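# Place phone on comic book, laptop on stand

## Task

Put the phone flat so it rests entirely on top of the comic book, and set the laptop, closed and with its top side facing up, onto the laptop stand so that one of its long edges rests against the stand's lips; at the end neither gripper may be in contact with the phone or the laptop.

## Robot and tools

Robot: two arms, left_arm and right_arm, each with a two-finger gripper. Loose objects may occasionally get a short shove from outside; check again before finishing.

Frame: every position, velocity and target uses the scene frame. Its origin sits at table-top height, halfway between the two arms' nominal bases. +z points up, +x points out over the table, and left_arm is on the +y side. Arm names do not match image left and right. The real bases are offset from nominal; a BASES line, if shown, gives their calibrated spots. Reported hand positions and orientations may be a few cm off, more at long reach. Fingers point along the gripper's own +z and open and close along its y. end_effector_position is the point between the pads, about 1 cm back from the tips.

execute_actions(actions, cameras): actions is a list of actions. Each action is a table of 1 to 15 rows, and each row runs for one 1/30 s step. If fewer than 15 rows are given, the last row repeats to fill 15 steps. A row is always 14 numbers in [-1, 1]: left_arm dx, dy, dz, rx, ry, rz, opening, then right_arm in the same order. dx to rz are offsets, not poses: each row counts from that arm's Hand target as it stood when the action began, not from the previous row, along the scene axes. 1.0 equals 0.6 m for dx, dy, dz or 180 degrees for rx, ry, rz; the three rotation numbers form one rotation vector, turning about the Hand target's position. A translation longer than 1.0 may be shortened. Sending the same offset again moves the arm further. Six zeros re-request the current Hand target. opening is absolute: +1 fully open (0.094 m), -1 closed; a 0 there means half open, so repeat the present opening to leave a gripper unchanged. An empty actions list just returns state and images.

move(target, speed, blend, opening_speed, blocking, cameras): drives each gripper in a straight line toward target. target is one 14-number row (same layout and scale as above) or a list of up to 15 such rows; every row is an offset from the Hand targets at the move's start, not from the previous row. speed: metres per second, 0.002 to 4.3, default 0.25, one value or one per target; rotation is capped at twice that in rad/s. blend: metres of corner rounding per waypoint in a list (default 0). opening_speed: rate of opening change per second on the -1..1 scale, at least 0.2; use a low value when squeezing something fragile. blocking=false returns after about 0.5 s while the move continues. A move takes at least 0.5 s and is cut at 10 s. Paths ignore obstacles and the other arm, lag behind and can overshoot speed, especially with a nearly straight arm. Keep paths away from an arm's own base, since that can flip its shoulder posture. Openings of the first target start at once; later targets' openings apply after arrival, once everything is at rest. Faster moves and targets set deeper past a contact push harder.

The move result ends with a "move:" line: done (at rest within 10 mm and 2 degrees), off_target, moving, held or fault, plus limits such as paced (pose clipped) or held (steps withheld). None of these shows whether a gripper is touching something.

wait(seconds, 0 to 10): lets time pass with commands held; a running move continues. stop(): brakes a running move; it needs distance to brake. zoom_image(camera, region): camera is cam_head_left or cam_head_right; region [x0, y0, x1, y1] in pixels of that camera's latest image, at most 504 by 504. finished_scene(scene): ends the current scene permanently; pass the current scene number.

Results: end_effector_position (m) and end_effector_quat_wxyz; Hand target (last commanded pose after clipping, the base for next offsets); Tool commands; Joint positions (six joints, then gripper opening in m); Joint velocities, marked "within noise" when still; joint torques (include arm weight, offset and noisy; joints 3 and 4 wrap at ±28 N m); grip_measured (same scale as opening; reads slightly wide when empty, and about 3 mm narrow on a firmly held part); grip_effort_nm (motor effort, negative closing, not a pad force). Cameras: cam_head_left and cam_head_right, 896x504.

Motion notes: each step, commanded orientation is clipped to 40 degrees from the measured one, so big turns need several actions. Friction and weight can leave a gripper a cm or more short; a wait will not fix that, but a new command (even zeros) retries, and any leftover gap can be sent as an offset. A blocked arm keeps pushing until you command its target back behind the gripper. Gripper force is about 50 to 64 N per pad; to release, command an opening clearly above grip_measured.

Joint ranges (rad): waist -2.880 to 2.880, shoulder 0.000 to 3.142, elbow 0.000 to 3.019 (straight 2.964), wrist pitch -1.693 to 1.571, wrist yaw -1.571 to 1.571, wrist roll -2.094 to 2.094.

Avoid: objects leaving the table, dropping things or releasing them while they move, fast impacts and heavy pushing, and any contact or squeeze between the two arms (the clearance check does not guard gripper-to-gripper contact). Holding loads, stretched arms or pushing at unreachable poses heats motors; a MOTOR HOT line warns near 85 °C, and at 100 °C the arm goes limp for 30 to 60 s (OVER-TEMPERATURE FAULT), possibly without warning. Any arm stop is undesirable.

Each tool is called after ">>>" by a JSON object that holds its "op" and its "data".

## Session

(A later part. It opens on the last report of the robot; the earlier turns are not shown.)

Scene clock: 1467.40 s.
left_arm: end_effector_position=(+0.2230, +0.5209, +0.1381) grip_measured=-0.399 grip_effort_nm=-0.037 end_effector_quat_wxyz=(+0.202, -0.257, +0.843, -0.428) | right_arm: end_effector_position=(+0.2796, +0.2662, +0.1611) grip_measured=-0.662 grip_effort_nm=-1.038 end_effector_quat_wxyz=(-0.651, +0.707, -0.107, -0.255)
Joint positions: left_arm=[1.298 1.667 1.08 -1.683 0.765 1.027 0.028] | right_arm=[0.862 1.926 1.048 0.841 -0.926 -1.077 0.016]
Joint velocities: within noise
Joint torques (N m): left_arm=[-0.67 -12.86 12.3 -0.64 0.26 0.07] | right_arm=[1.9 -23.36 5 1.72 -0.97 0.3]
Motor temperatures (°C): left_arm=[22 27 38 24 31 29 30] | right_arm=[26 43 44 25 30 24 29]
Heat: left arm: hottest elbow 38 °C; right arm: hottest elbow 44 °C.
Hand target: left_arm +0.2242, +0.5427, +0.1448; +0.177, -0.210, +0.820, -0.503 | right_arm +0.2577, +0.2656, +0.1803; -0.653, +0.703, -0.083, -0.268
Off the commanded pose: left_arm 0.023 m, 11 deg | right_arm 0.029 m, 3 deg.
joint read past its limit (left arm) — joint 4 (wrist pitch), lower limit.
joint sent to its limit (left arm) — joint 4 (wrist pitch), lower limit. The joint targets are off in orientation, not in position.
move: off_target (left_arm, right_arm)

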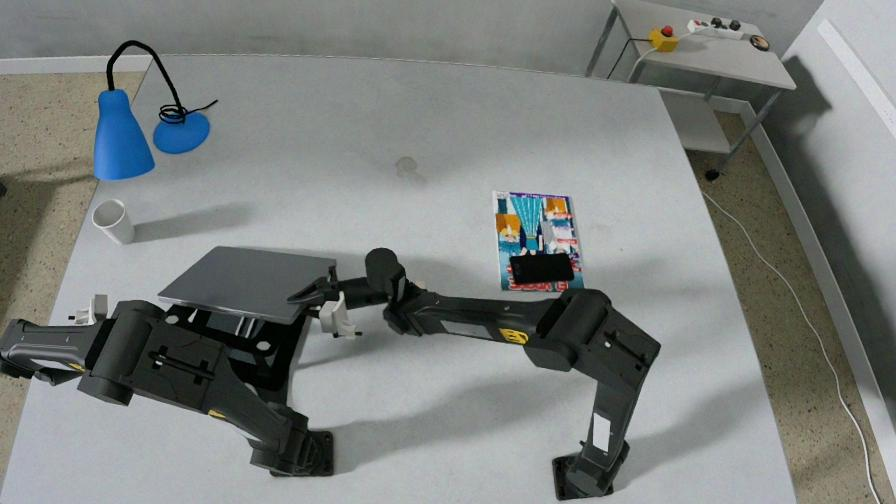

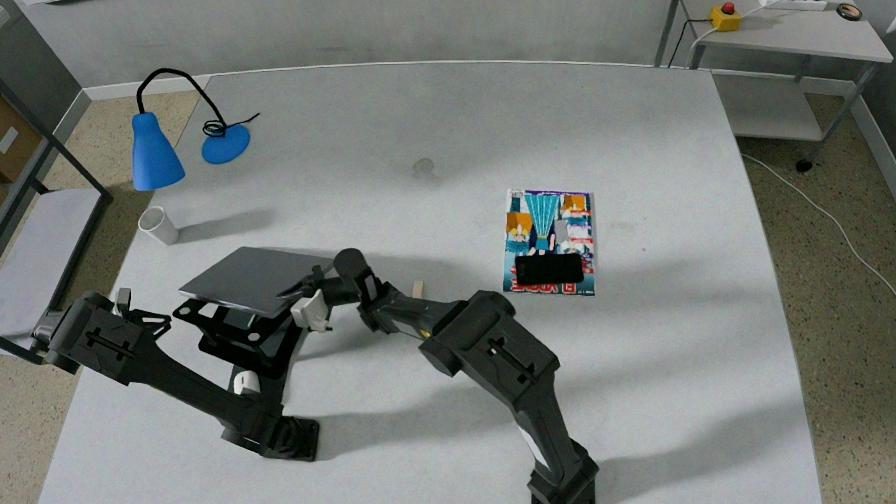

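>>> {"op": "move", "data": {"target": [[0,0.0,0.0,0,0,0,-0.4,-0.1,0.035,0.05,0,0,-0.033,-0.85]], "speed": 0.1, "cameras": ["cam_head_left","cam_head_right"]}}

>>> {"op": "zoom_image", "data": {"camera": "cam_head_left", "region": [120, 210, 360, 370]}}

>>> {"op": "zoom_image", "data": {"camera": "cam_head_right", "region": [110, 210, 350, 370]}}

Scene clock: 1472.77 s.
left_arm: end_effector_position=(+0.2230, +0.5208, +0.1380) grip_measured=-0.399 grip_effort_nm=-0.042 end_effector_quat_wxyz=(+0.201, -0.257, +0.843, -0.428) | right_arm: end_effector_position=(+0.2381, +0.2772, +0.1697) grip_measured=-0.662 grip_effort_nm=-1.038 end_effector_quat_wxyz=(+0.656, -0.707, +0.162, +0.208)
Joint positions: left_arm=[1.298 1.667 1.08 -1.683 0.764 1.026 0.028] | right_arm=[0.972 1.832 0.949 0.816 -0.675 -1.08 0.016]
Joint velocities: within noise
Joint torques (N m): left_arm=[-0.03 -13.27 12.15 -0.62 0.22 -0.01] | right_arm=[4.07 -24 6.24 1.43 -1.24 0.35]
Motor temperatures (°C): left_arm=[22 27 38 24 31 28 29] | right_arm=[26 43 43 25 29 24 29]
Heat: left arm: hottest elbow 38 °C; right arm: hottest shoulder 43 °C.
Hand target: left_arm +0.2242, +0.5427, +0.1448; +0.177, -0.210, +0.820, -0.503 | right_arm +0.1976, +0.2866, +0.2103; +0.666, -0.698, +0.119, +0.234
Off the commanded pose: left_arm 0.023 m, 11 deg | right_arm 0.058 m, 6 deg.
joint read past its limit (left arm) — joint 4 (wrist pitch), lower limit.
joint sent to its limit (left arm) — joint 4 (wrist pitch), lower limit. The joint targets are off in orientation, not in position.
move: off_target (left_arm, right_arm)

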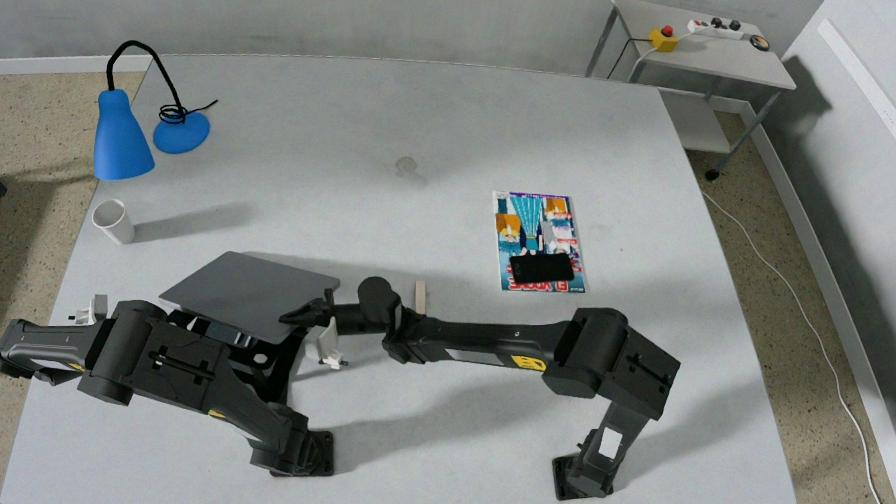

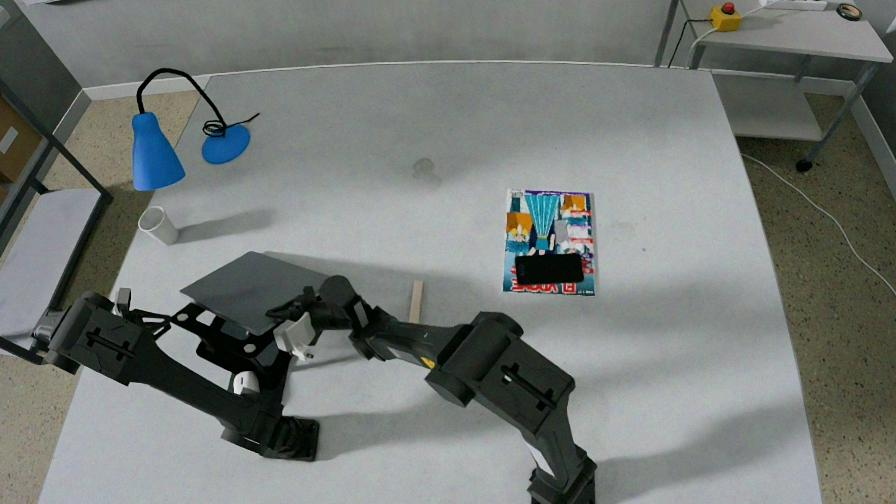

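Scaled by 2.100.

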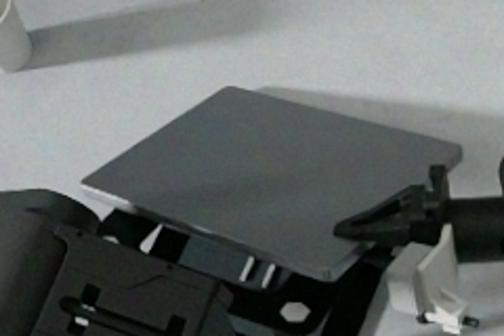

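Scaled by 2.100.

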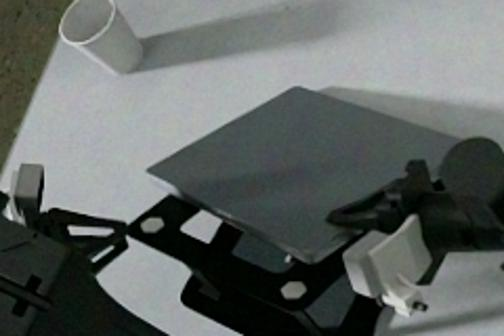

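>>> {"op": "move", "data": {"target": [[0,0.0,0.0,0,0,0,-0.4,-0.05,0.05,0.05,0,0,0.0,-0.85],[0,0.0,0.0,0,0,0,-0.4,-0.09,0.06,0.05,0,0,0.04,-0.85]], "speed": 0.1, "cameras": ["cam_head_left","cam_head_right"]}}

>>> {"op": "zoom_image", "data": {"camera": "cam_head_left", "region": [120, 210, 360, 370]}}

>>> {"op": "zoom_image", "data": {"camera": "cam_head_right", "region": [110, 210, 350, 370]}}

Scene clock: 1479.50 s.
left_arm: end_effector_position=(+0.2230, +0.5208, +0.1380) grip_measured=-0.399 grip_effort_nm=-0.042 end_effector_quat_wxyz=(+0.201, -0.257, +0.843, -0.428) | right_arm: end_effector_position=(+0.1816, +0.2942, +0.1782) grip_measured=-0.662 grip_effort_nm=-1.038 end_effector_quat_wxyz=(-0.630, +0.726, -0.132, -0.243)
Joint positions: left_arm=[1.298 1.667 1.08 -1.683 0.764 1.026 0.028] | right_arm=[1.058 1.786 0.949 0.721 -0.693 -1.097 0.016]
Joint velocities: within noise
Joint torques (N m): left_arm=[-0.73 -13.45 12.31 -0.61 0.22 -0.01] | right_arm=[4.72 -22.42 11.37 1.4 -1.69 0.5]
Motor temperatures (°C): left_arm=[22 27 38 24 30 27 29] | right_arm=[26 42 42 25 30 24 29]
Heat: left arm: hottest elbow 38 °C; right arm: hottest shoulder 42 °C.
Hand target: left_arm +0.2242, +0.5427, +0.1448; +0.177, -0.210, +0.820, -0.503 | right_arm +0.1438, +0.3226, +0.2403; -0.651, +0.704, -0.076, -0.276
Off the commanded pose: left_arm 0.023 m, 11 deg | right_arm 0.078 m, 8 deg.
joint read past its limit (left arm) — joint 4 (wrist pitch), lower limit.
joint sent to its limit (left arm) — joint 4 (wrist pitch), lower limit. The joint targets are off in orientation, not in position.
move: off_target (left_arm, right_arm)

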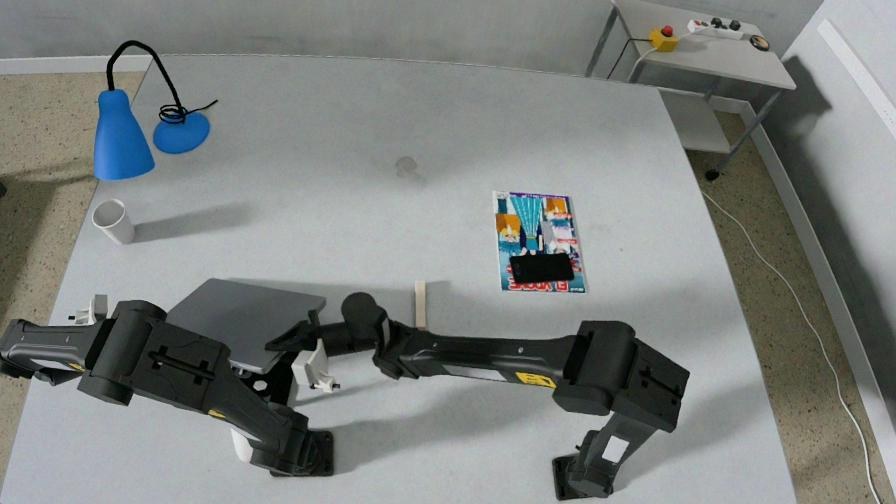

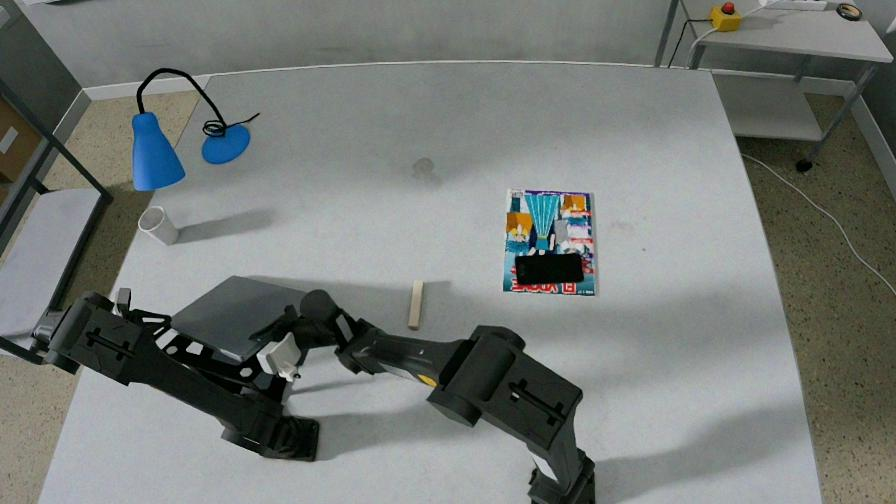

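Scaled by 2.100.

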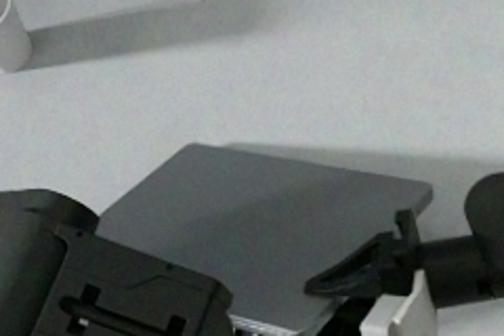

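Scaled by 2.100.

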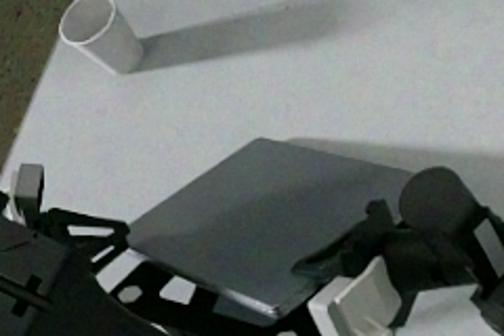

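>>> {"op": "move", "data": {"target": [[0,0.0,0.0,0,0,0,-0.4,0.02,0.0,0.1,0.09,0,0.0,-0.95]], "speed": 0.1, "cameras": ["cam_head_left","cam_head_right"]}}

>>> {"op": "zoom_image", "data": {"camera": "cam_head_left", "region": [120, 230, 360, 390]}}

>>> {"op": "zoom_image", "data": {"camera": "cam_head_right", "region": [110, 230, 350, 390]}}

Scene clock: 1488.47 s.
left_arm: end_effector_position=(+0.2252, +0.5249, +0.1409) grip_measured=-0.399 grip_effort_nm=-0.042 end_effector_quat_wxyz=(+0.207, -0.257, +0.843, -0.425) | right_arm: end_effector_position=(+0.1699, +0.2996, +0.1950) grip_measured=-0.662 grip_effort_nm=-1.038 end_effector_quat_wxyz=(+0.675, -0.671, +0.111, +0.284)
Joint positions: left_arm=[1.298 1.667 1.09 -1.683 0.774 1.024 0.028] | right_arm=[1.072 1.853 0.949 1.004 -0.726 -0.942 0.016]
Joint velocities: within noise
Joint torques (N m): left_arm=[-0.85 -13.63 11.44 -0.68 -0.08 -0.04] | right_arm=[2.73 -24.59 12.29 5.04 -0.33 0.61]
Motor temperatures (°C): left_arm=[22 27 39 24 30 27 29] | right_arm=[26 42 42 25 31 24 29]
Heat: left arm: hottest elbow 39 °C; right arm: hottest shoulder 42 °C.
Hand target: left_arm +0.2242, +0.5426, +0.1447; +0.177, -0.211, +0.820, -0.503 | right_arm +0.1558, +0.3226, +0.3003; +0.743, -0.605, +0.036, +0.283
Off the commanded pose: left_arm 0.018 m, 11 deg | right_arm 0.109 m, 14 deg.
joint read past its limit (left arm) — joint 4 (wrist pitch), lower limit.
joint sent to its limit (left arm) — joint 4 (wrist pitch), lower limit. The joint targets are off in orientation, not in position.
move: off_target (left_arm, right_arm)

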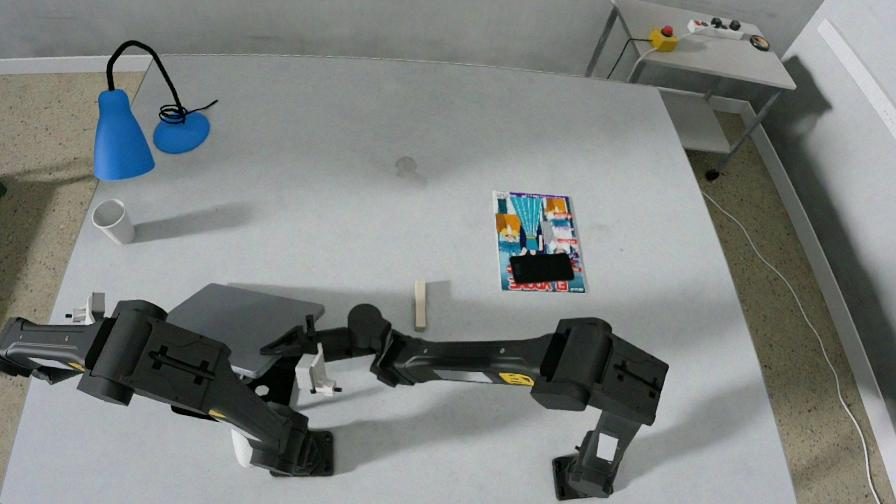

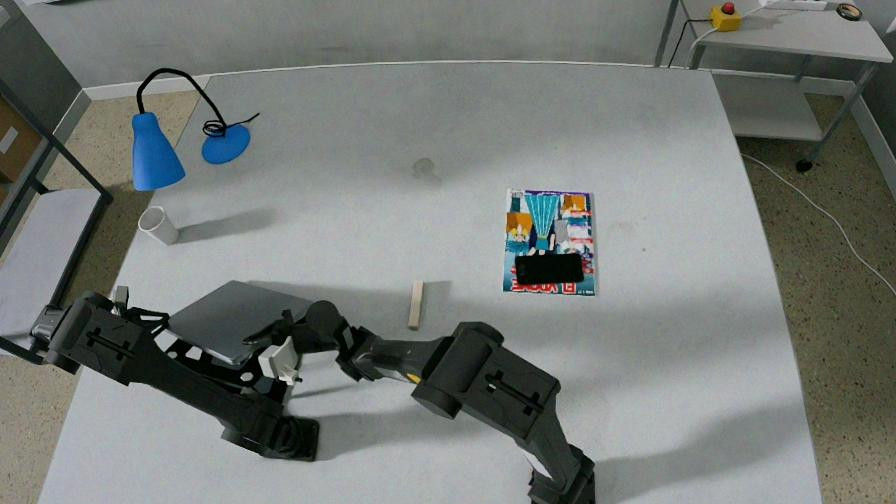

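Scaled by 2.100.

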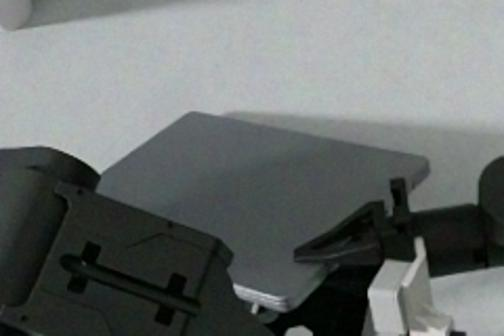

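Scaled by 2.100.

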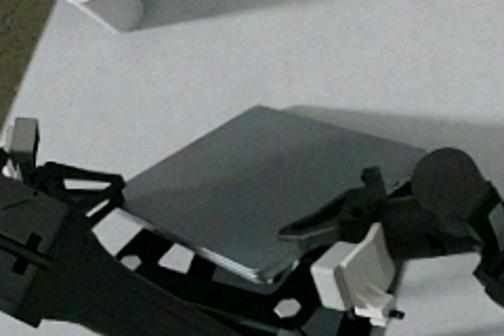

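>>> {"op": "move", "data": {"target": [[0,0.0,0.0,0,0,0,-0.4,0.02,0.0,0.0,0,-0.1,0.0,-0.95],[0,0.0,0.0,0,0,0,-0.4,0.04,0.0,0.0,0,-0.16,0.0,-0.95]], "speed": 0.1, "cameras": ["cam_head_left","cam_head_right"]}}

>>> {"op": "zoom_image", "data": {"camera": "cam_head_left", "region": [120, 230, 360, 390]}}

>>> {"op": "zoom_image", "data": {"camera": "cam_head_right", "region": [110, 230, 350, 390]}}

Scene clock: 1506.80 s.
left_arm: end_effector_position=(+0.2240, +0.5245, +0.1398) grip_measured=-0.399 grip_effort_nm=-0.042 end_effector_quat_wxyz=(+0.203, -0.256, +0.844, -0.425) | right_arm: end_effector_position=(+0.1685, +0.2963, +0.1785) grip_measured=-0.663 grip_effort_nm=-1.043 end_effector_quat_wxyz=(-0.656, +0.725, +0.039, -0.206)
Joint positions: left_arm=[1.298 1.667 1.09 -1.683 0.765 1.024 0.028] | right_arm=[1.042 1.832 0.991 0.756 -0.879 -1.386 0.016]
Joint velocities: within noise
Joint torques (N m): left_arm=[-0.73 -13.16 11.49 -0.79 0.28 -0.03] | right_arm=[0.56 -27.28 14.58 2.43 -0.74 -0.73]
Motor temperatures (°C): left_arm=[22 27 40 24 30 26 29] | right_arm=[26 44 43 26 28 24 29]
Heat: left arm: hottest elbow 40 °C; right arm: hottest shoulder 44 °C.
Hand target: left_arm +0.2242, +0.5426, +0.1447; +0.177, -0.210, +0.820, -0.503 | right_arm +0.1797, +0.3226, +0.3002; -0.729, +0.657, +0.150, -0.124
Off the commanded pose: left_arm 0.019 m, 11 deg | right_arm 0.125 m, 20 deg.
joint read past its limit (left arm) — joint 4 (wrist pitch), lower limit.
joint sent to its limit (left arm) — joint 4 (wrist pitch), lower limit. The joint targets are off in orientation, not in position.
move: off_target (left_arm, right_arm)

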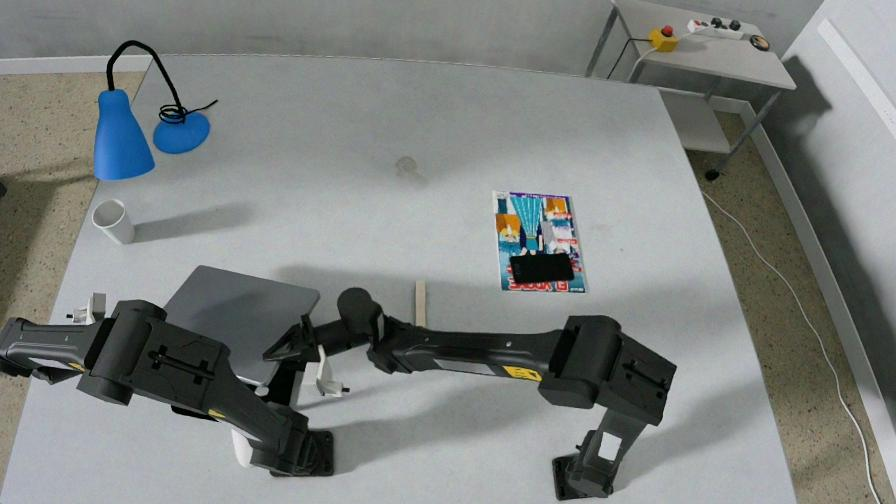

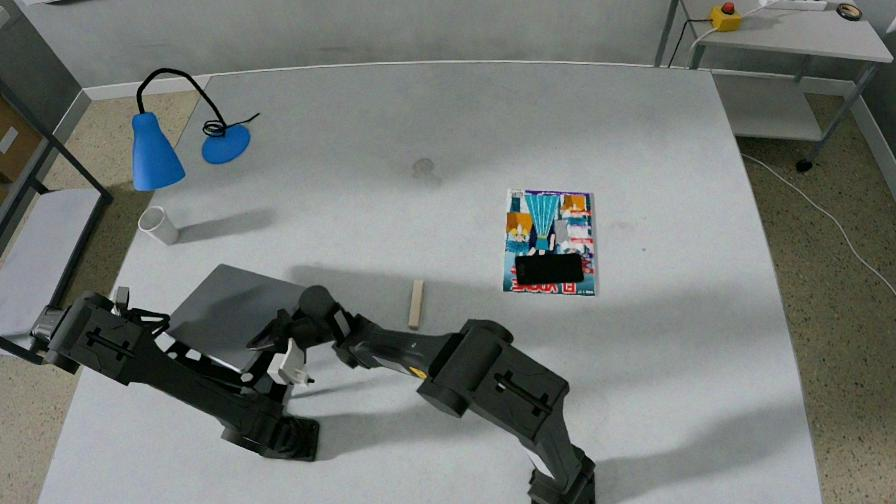

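Scaled by 2.100.

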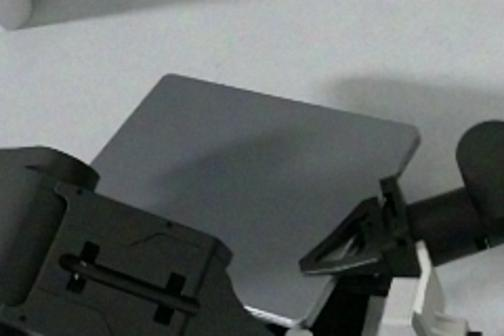

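Scaled by 2.100.

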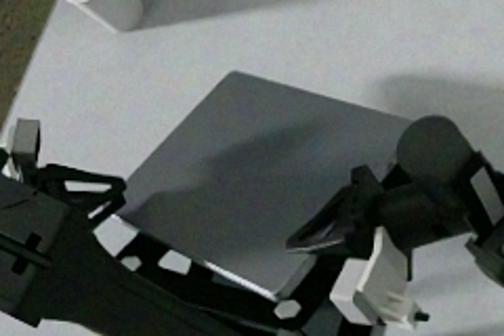

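>>> {"op": "move", "data": {"target": [[0.0,0.05,0.25,0,0,0,-0.4,0.0,0.0,0.0,0,0,0.0,-0.95],[-0.05,0.1,0.5,0,0,0,-0.4,0.0,0.0,0.0,0,0,0.0,-0.95]], "speed": 0.2, "cameras": ["cam_head_left","cam_head_right"]}}

>>> {"op": "zoom_image", "data": {"camera": "cam_head_left", "region": [120, 230, 360, 430]}}

>>> {"op": "zoom_image", "data": {"camera": "cam_head_right", "region": [110, 230, 350, 430]}}

Scene clock: 1516.00 s.
left_arm: end_effector_position=(+0.1994, +0.5936, +0.4201) grip_measured=-0.399 grip_effort_nm=-0.037 end_effector_quat_wxyz=(+0.415, -0.422, +0.772, -0.232) | right_arm: end_effector_position=(+0.1688, +0.2960, +0.1796) grip_measured=-0.663 grip_effort_nm=-1.043 end_effector_quat_wxyz=(-0.656, +0.726, +0.038, -0.205)
Joint positions: left_arm=[1.473 1.264 1.464 -1.681 0.989 0.453 0.028] | right_arm=[1.042 1.828 0.991 0.749 -0.878 -1.388 0.016]
Joint velocities: within noise
Joint torques (N m): left_arm=[-0.38 -11.28 15.84 0.43 0.68 -0.02] | right_arm=[0.5 -26.99 14.6 2.63 -0.79 -0.79]
Motor temperatures (°C): left_arm=[22 27 41 24 30 26 28] | right_arm=[26 43 47 26 28 24 29]
Heat: left arm: hottest elbow 41 °C; right arm: hottest elbow 47 °C.
Hand target: left_arm +0.1941, +0.6026, +0.4448; +0.222, -0.251, +0.822, -0.460 | right_arm +0.1797, +0.3226, +0.3002; -0.729, +0.657, +0.150, -0.124
Off the commanded pose: left_arm 0.027 m, 49 deg; orientation clipped | right_arm 0.124 m, 20 deg.
joint read past its limit (left arm) — joint 4 (wrist pitch), lower limit.
joint sent to its limit (left arm) — joint 4 (wrist pitch), lower limit. The joint targets are off in orientation, not in position.
move: off_target (left_arm, right_arm); limits=paced

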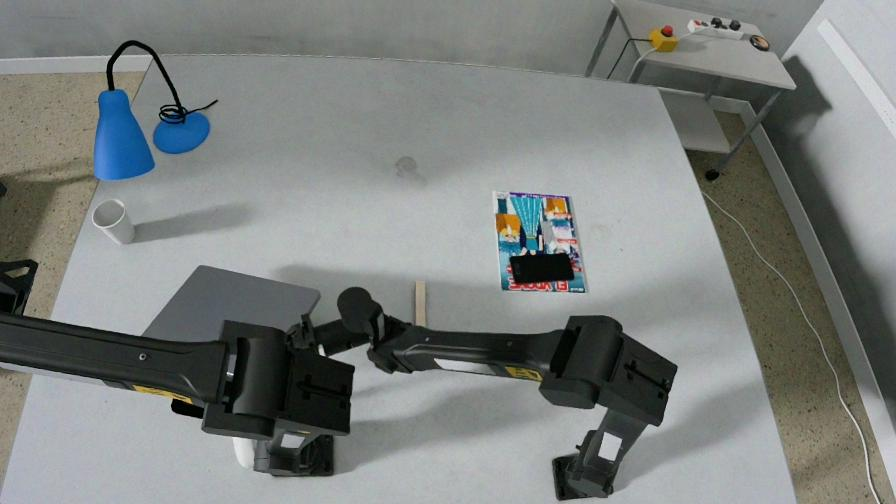

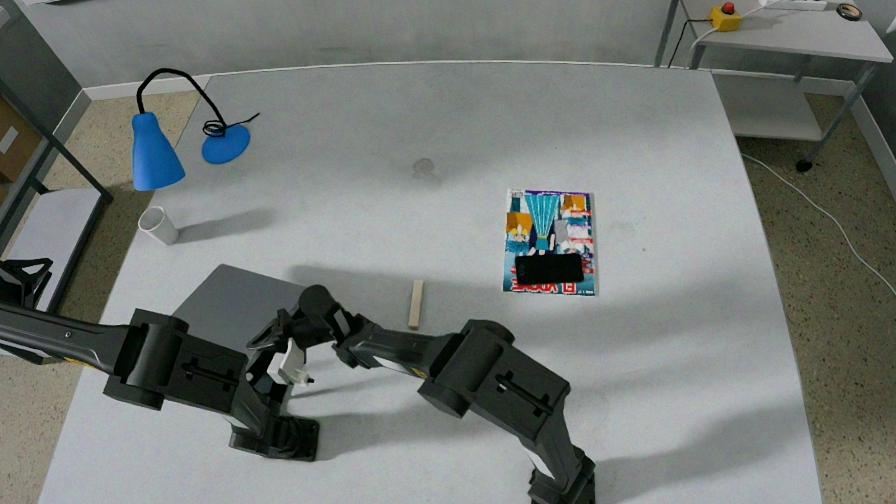

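Scaled by 2.100.

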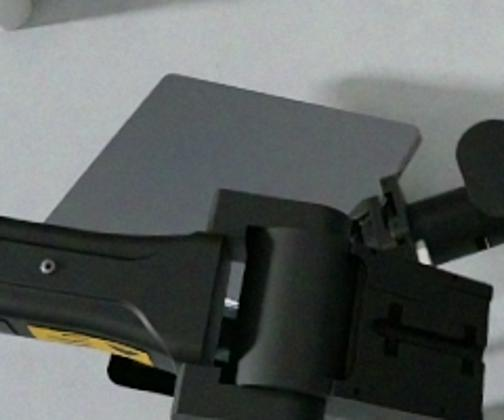

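Scaled by 2.100.

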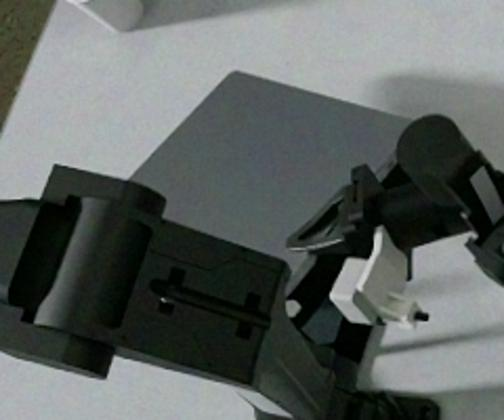

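>>> {"op": "move", "data": {"target": [[-0.0,0.0,0.0,0,0,0,-0.4,0.1,-0.03,0.1,0.06,0,0.0,-0.95],[-0.0,0.0,0.0,0,0,0,-0.4,0.2,-0.1,0.12,0.06,0,0.0,-0.95]], "speed": 0.12, "cameras": ["cam_head_left","cam_head_right"]}}

Scene clock: 1521.53 s.
left_arm: end_effector_position=(+0.1995, +0.5936, +0.4206) grip_measured=-0.399 grip_effort_nm=-0.042 end_effector_quat_wxyz=(+0.416, -0.423, +0.770, -0.234) | right_arm: end_effector_position=(+0.2714, +0.2296, +0.2166) grip_measured=-0.648 grip_effort_nm=-1.043 end_effector_quat_wxyz=(+0.689, -0.676, +0.020, +0.260)
Joint positions: left_arm=[1.474 1.264 1.464 -1.681 0.992 0.449 0.028] | right_arm=[0.81 1.853 1.006 1.027 -1.081 -1.022 0.017]
Joint velocities: within noise
Joint torques (N m): left_arm=[-0.62 -10.46 15.98 0.47 0.63 -0.01] | right_arm=[0.38 -26.81 18.99 5.59 0.34 -1.1]
Motor temperatures (°C): left_arm=[22 27 42 24 30 26 28] | right_arm=[26 43 50 26 28 25 29]
Heat: left arm: hottest elbow 42 °C; right arm: hottest elbow 50 °C.
Hand target: left_arm +0.1941, +0.6026, +0.4448; +0.223, -0.251, +0.822, -0.460 | right_arm +0.2997, +0.2626, +0.3724; +0.787, -0.585, -0.161, +0.109
Off the commanded pose: left_arm 0.026 m, 40 deg; orientation clipped | right_arm 0.162 m, 31 deg.
joint read past its limit (left arm) — joint 4 (wrist pitch), lower limit.
joint sent to its limit (left arm) — joint 4 (wrist pitch), lower limit. The joint targets are off in orientation, not in position.
move: off_target (left_arm, right_arm); limits=paced

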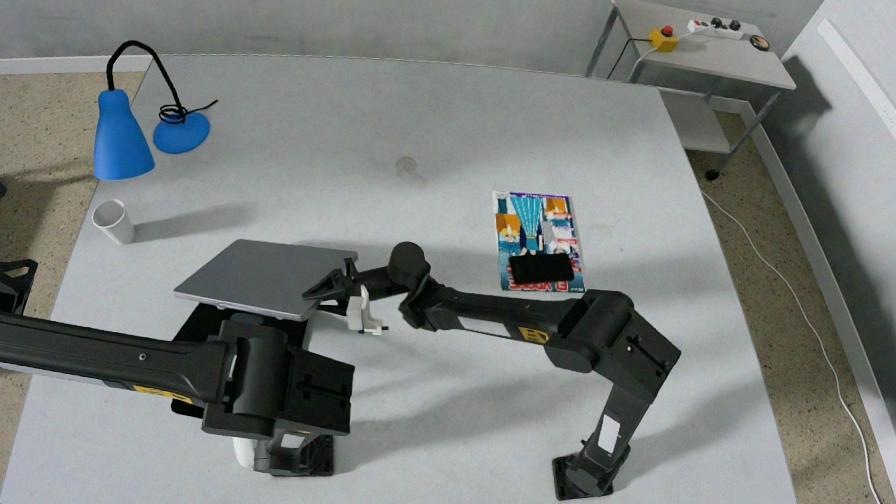

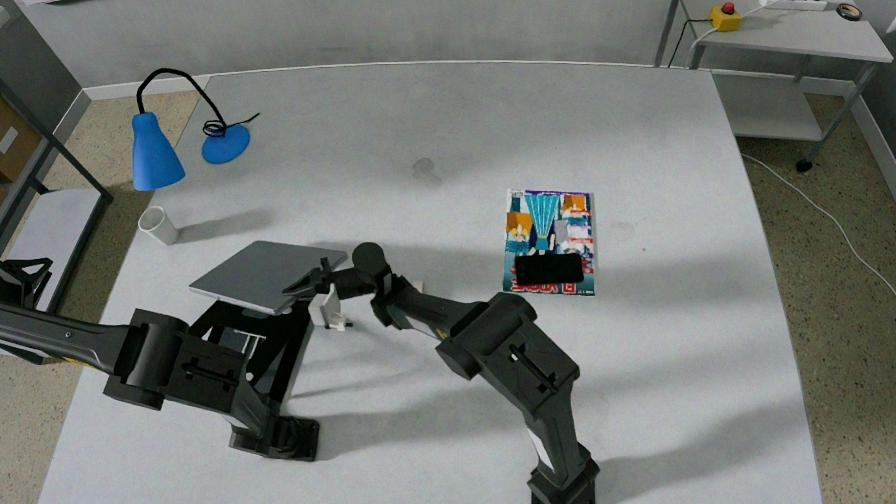

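>>> {"op": "move", "data": {"target": [[-0.0,0.0,0.0,0,0,0,-0.4,0.12,-0.08,0.03,0.03,0,0.0,-0.95],[-0.0,0.0,0.0,0,0,0,-0.4,0.2,-0.2,0.03,0.03,0,0.0,-0.95]], "speed": 0.12, "cameras": ["cam_head_left","cam_head_right"]}}

>>> {"op": "zoom_image", "data": {"camera": "cam_head_left", "region": [120, 210, 420, 430]}}

>>> {"op": "zoom_image", "data": {"camera": "cam_head_right", "region": [120, 210, 420, 430]}}

Scene clock: 1527.10 s.
left_arm: end_effector_position=(+0.1995, +0.5936, +0.4206) grip_measured=-0.399 grip_effort_nm=-0.042 end_effector_quat_wxyz=(+0.416, -0.423, +0.770, -0.234) | right_arm: end_effector_position=(+0.4006, +0.1303, +0.2474) grip_measured=-0.646 grip_effort_nm=-1.043 end_effector_quat_wxyz=(+0.729, -0.638, +0.032, +0.248)
Joint positions: left_arm=[1.474 1.264 1.464 -1.681 0.992 0.449 0.028] | right_arm=[0.523 1.974 1.147 1.476 -1.26 -0.567 0.017]
Joint velocities: within noise
Joint torques (N m): left_arm=[-0.15 -9.93 15.87 0.38 0.64 -0.04] | right_arm=[1.2 -29.27 17.33 4.31 1.71 -1.11]
Motor temperatures (°C): left_arm=[22 27 43 24 30 26 28] | right_arm=[26 44 51 26 28 25 29]
Heat: left arm: hottest elbow 43 °C; right arm: hottest elbow 51 °C.
Hand target: left_arm +0.1942, +0.6026, +0.4448; +0.223, -0.251, +0.822, -0.460 | right_arm +0.4197, +0.1427, +0.3903; +0.814, -0.547, -0.166, +0.102
Off the commanded pose: left_arm 0.026 m, 40 deg; orientation clipped | right_arm 0.145 m, 32 deg.
joint read past its limit (left arm) — joint 4 (wrist pitch), lower limit.
joint sent to its limit (left arm) — joint 4 (wrist pitch), lower limit. The joint targets are off in orientation, not in position.
joint sent to its limit (right arm) — joint 4 (wrist pitch), upper limit. The joint targets are off in position and orientation.
move: off_target (left_arm, right_arm); limits=paced

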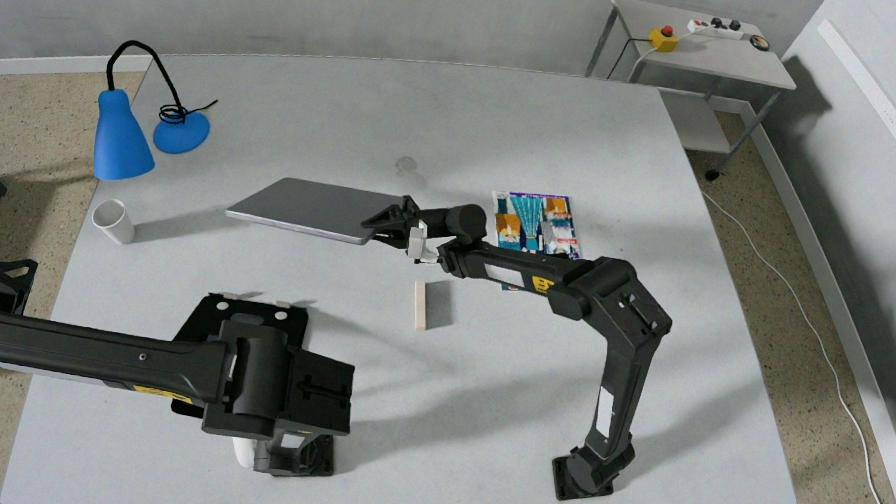

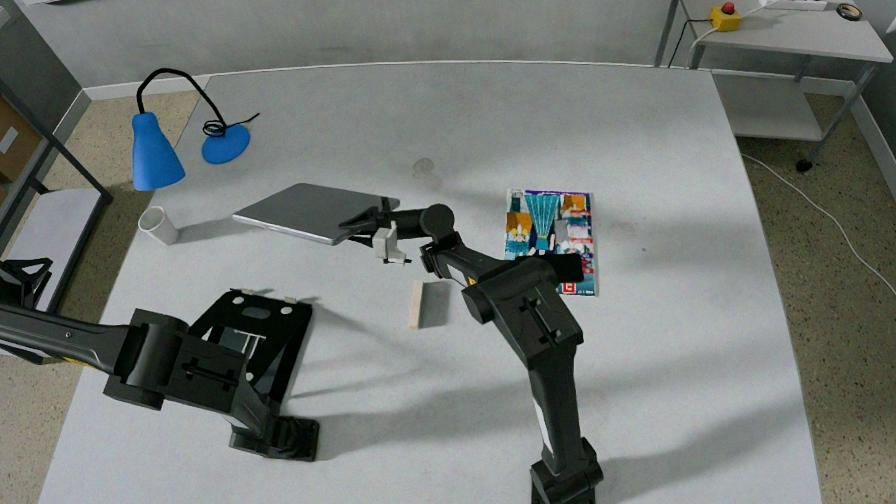

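Scaled by 1.680.

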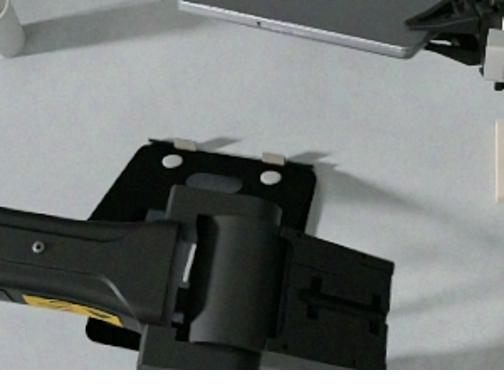

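Scaled by 1.680.

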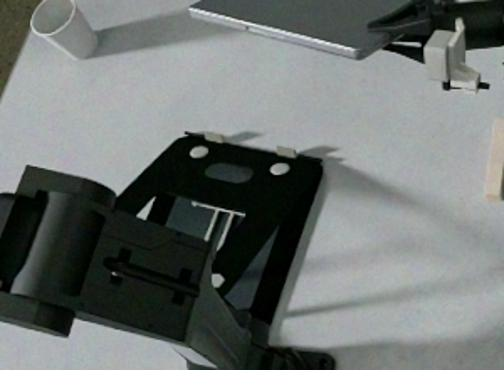

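>>> {"op": "move", "data": {"target": [[-0.3,0.07,0.0,0,0,0,-0.4,0,0,0,0,0,0.0,-0.95],[-0.5,0.0,0.0,0,0,0,-0.4,0,0,0,0,0,0.0,-0.95]], "speed": 0.25, "cameras": ["cam_head_left","cam_head_right"]}}

Scene clock: 1558.40 s.
left_arm: end_effector_position=(-0.1095, +0.5991, +0.4079) grip_measured=-0.399 grip_effort_nm=-0.042 end_effector_quat_wxyz=(+0.276, -0.508, +0.810, +0.100) | right_arm: end_effector_position=(+0.4006, +0.1303, +0.2474) grip_measured=-0.646 grip_effort_nm=-1.038 end_effector_quat_wxyz=(+0.728, -0.638, +0.033, +0.249)
Joint positions: left_arm=[2.163 1.245 1.542 -1.678 0.569 1.014 0.028] | right_arm=[0.523 1.974 1.147 1.476 -1.26 -0.565 0.017]
Joint velocities: within noise
Joint torques (N m): left_arm=[-2.55 -11.87 16.84 0.38 0.24 0.1] | right_arm=[0.62 -29.45 17.36 4.37 1.74 -1.11]
Motor temperatures (°C): left_arm=[22 27 47 24 30 26 28] | right_arm=[26 50 59 26 32 26 29]
Heat: left arm: hottest elbow 47 °C; right arm: hottest elbow 59 °C.
Hand target: left_arm -0.1059, +0.6026, +0.4447; +0.260, -0.386, +0.857, -0.221 | right_arm +0.4197, +0.1427, +0.3903; +0.814, -0.547, -0.166, +0.102
Off the commanded pose: left_arm 0.037 m, 72 deg; orientation clipped | right_arm 0.145 m, 32 deg.
joint sent to its limit (left arm) — joint 4 (wrist pitch), lower limit. The joint targets are off in orientation, not in position.
joint sent to its limit (right arm) — joint 4 (wrist pitch), upper limit. The joint targets are off in position and orientation.
move: off_target (left_arm, right_arm); limits=paced

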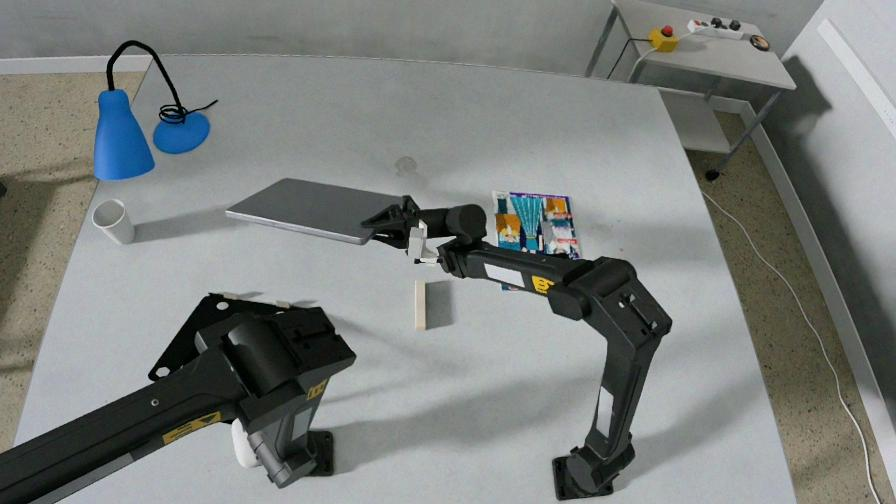

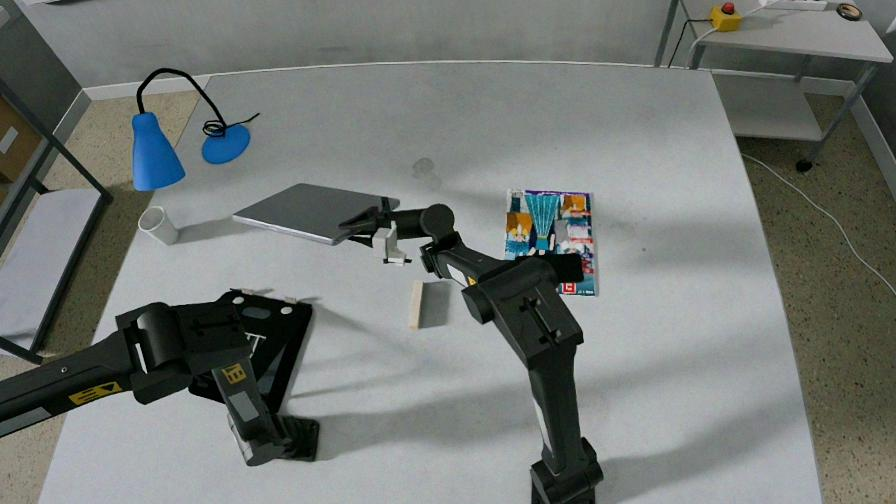

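>>> {"op": "move", "data": {"target": [[0,0,0,0,0,0,-0.4,-0.15,0.1,0.0,-0.05,0.08,0.013,-0.95],[0,0,0,0,0,0,-0.4,-0.25,0.18,0.0,-0.109,0.164,0.027,-0.95]], "speed": 0.15, "cameras": ["cam_head_left","cam_head_right"]}}

>>> {"op": "zoom_image", "data": {"camera": "cam_head_left", "region": [120, 210, 420, 430]}}

>>> {"op": "zoom_image", "data": {"camera": "cam_head_right", "region": [120, 210, 420, 430]}}

Scene clock: 1564.97 s.
left_arm: end_effector_position=(-0.1089, +0.5983, +0.4090) grip_measured=-0.399 grip_effort_nm=-0.037 end_effector_quat_wxyz=(+0.275, -0.506, +0.811, +0.102) | right_arm: end_effector_position=(+0.2828, +0.2566, +0.2592) grip_measured=-0.655 grip_effort_nm=-1.043 end_effector_quat_wxyz=(+0.636, -0.655, +0.167, +0.372)
Joint positions: left_arm=[2.161 1.242 1.542 -1.678 0.566 1.018 0.028] | right_arm=[0.837 1.807 1.093 0.874 -1.003 -0.656 0.016]
Joint velocities: within noise
Joint torques (N m): left_arm=[-2.73 -11.75 17.05 0.38 0.29 0.15] | right_arm=[1.2 -31.33 11.29 3.34 0.3 -0.65]
Motor temperatures (°C): left_arm=[22 27 47 24 29 26 28] | right_arm=[26 50 59 26 32 26 29]
Heat: left arm: hottest elbow 47 °C; right arm: hottest elbow 59 °C.
Hand target: left_arm -0.1058, +0.6026, +0.4448; +0.260, -0.386, +0.857, -0.221 | right_arm +0.2698, +0.2506, +0.3902; +0.720, -0.625, +0.043, +0.297
Off the commanded pose: left_arm 0.036 m, 40 deg; orientation clipped | right_arm 0.132 m, 20 deg.
joint sent to its limit (left arm) — joint 4 (wrist pitch), lower limit. The joint targets are off in orientation, not in position.
move: off_target (left_arm, right_arm); limits=paced

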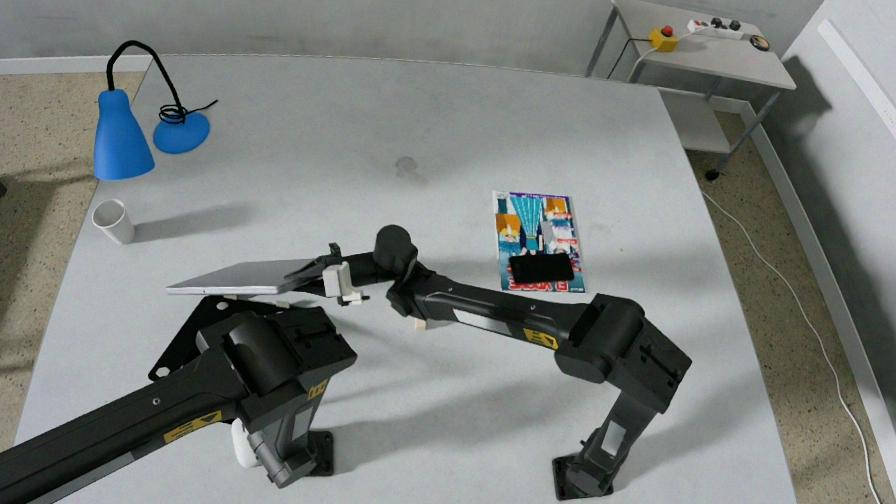

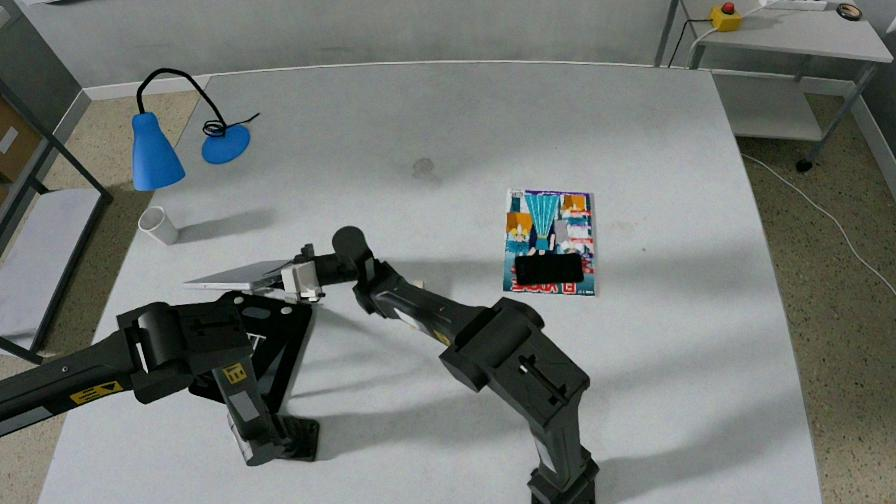

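Scaled by 1.680.

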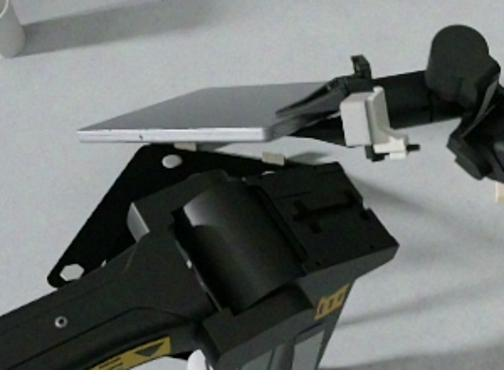

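Scaled by 1.680.

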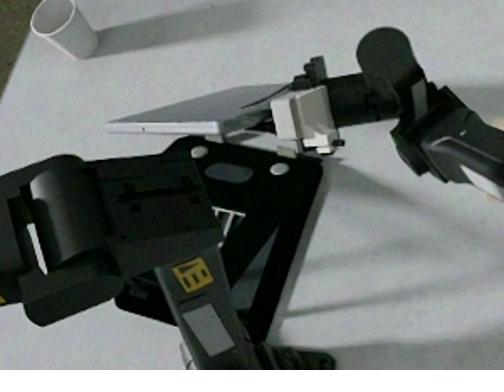

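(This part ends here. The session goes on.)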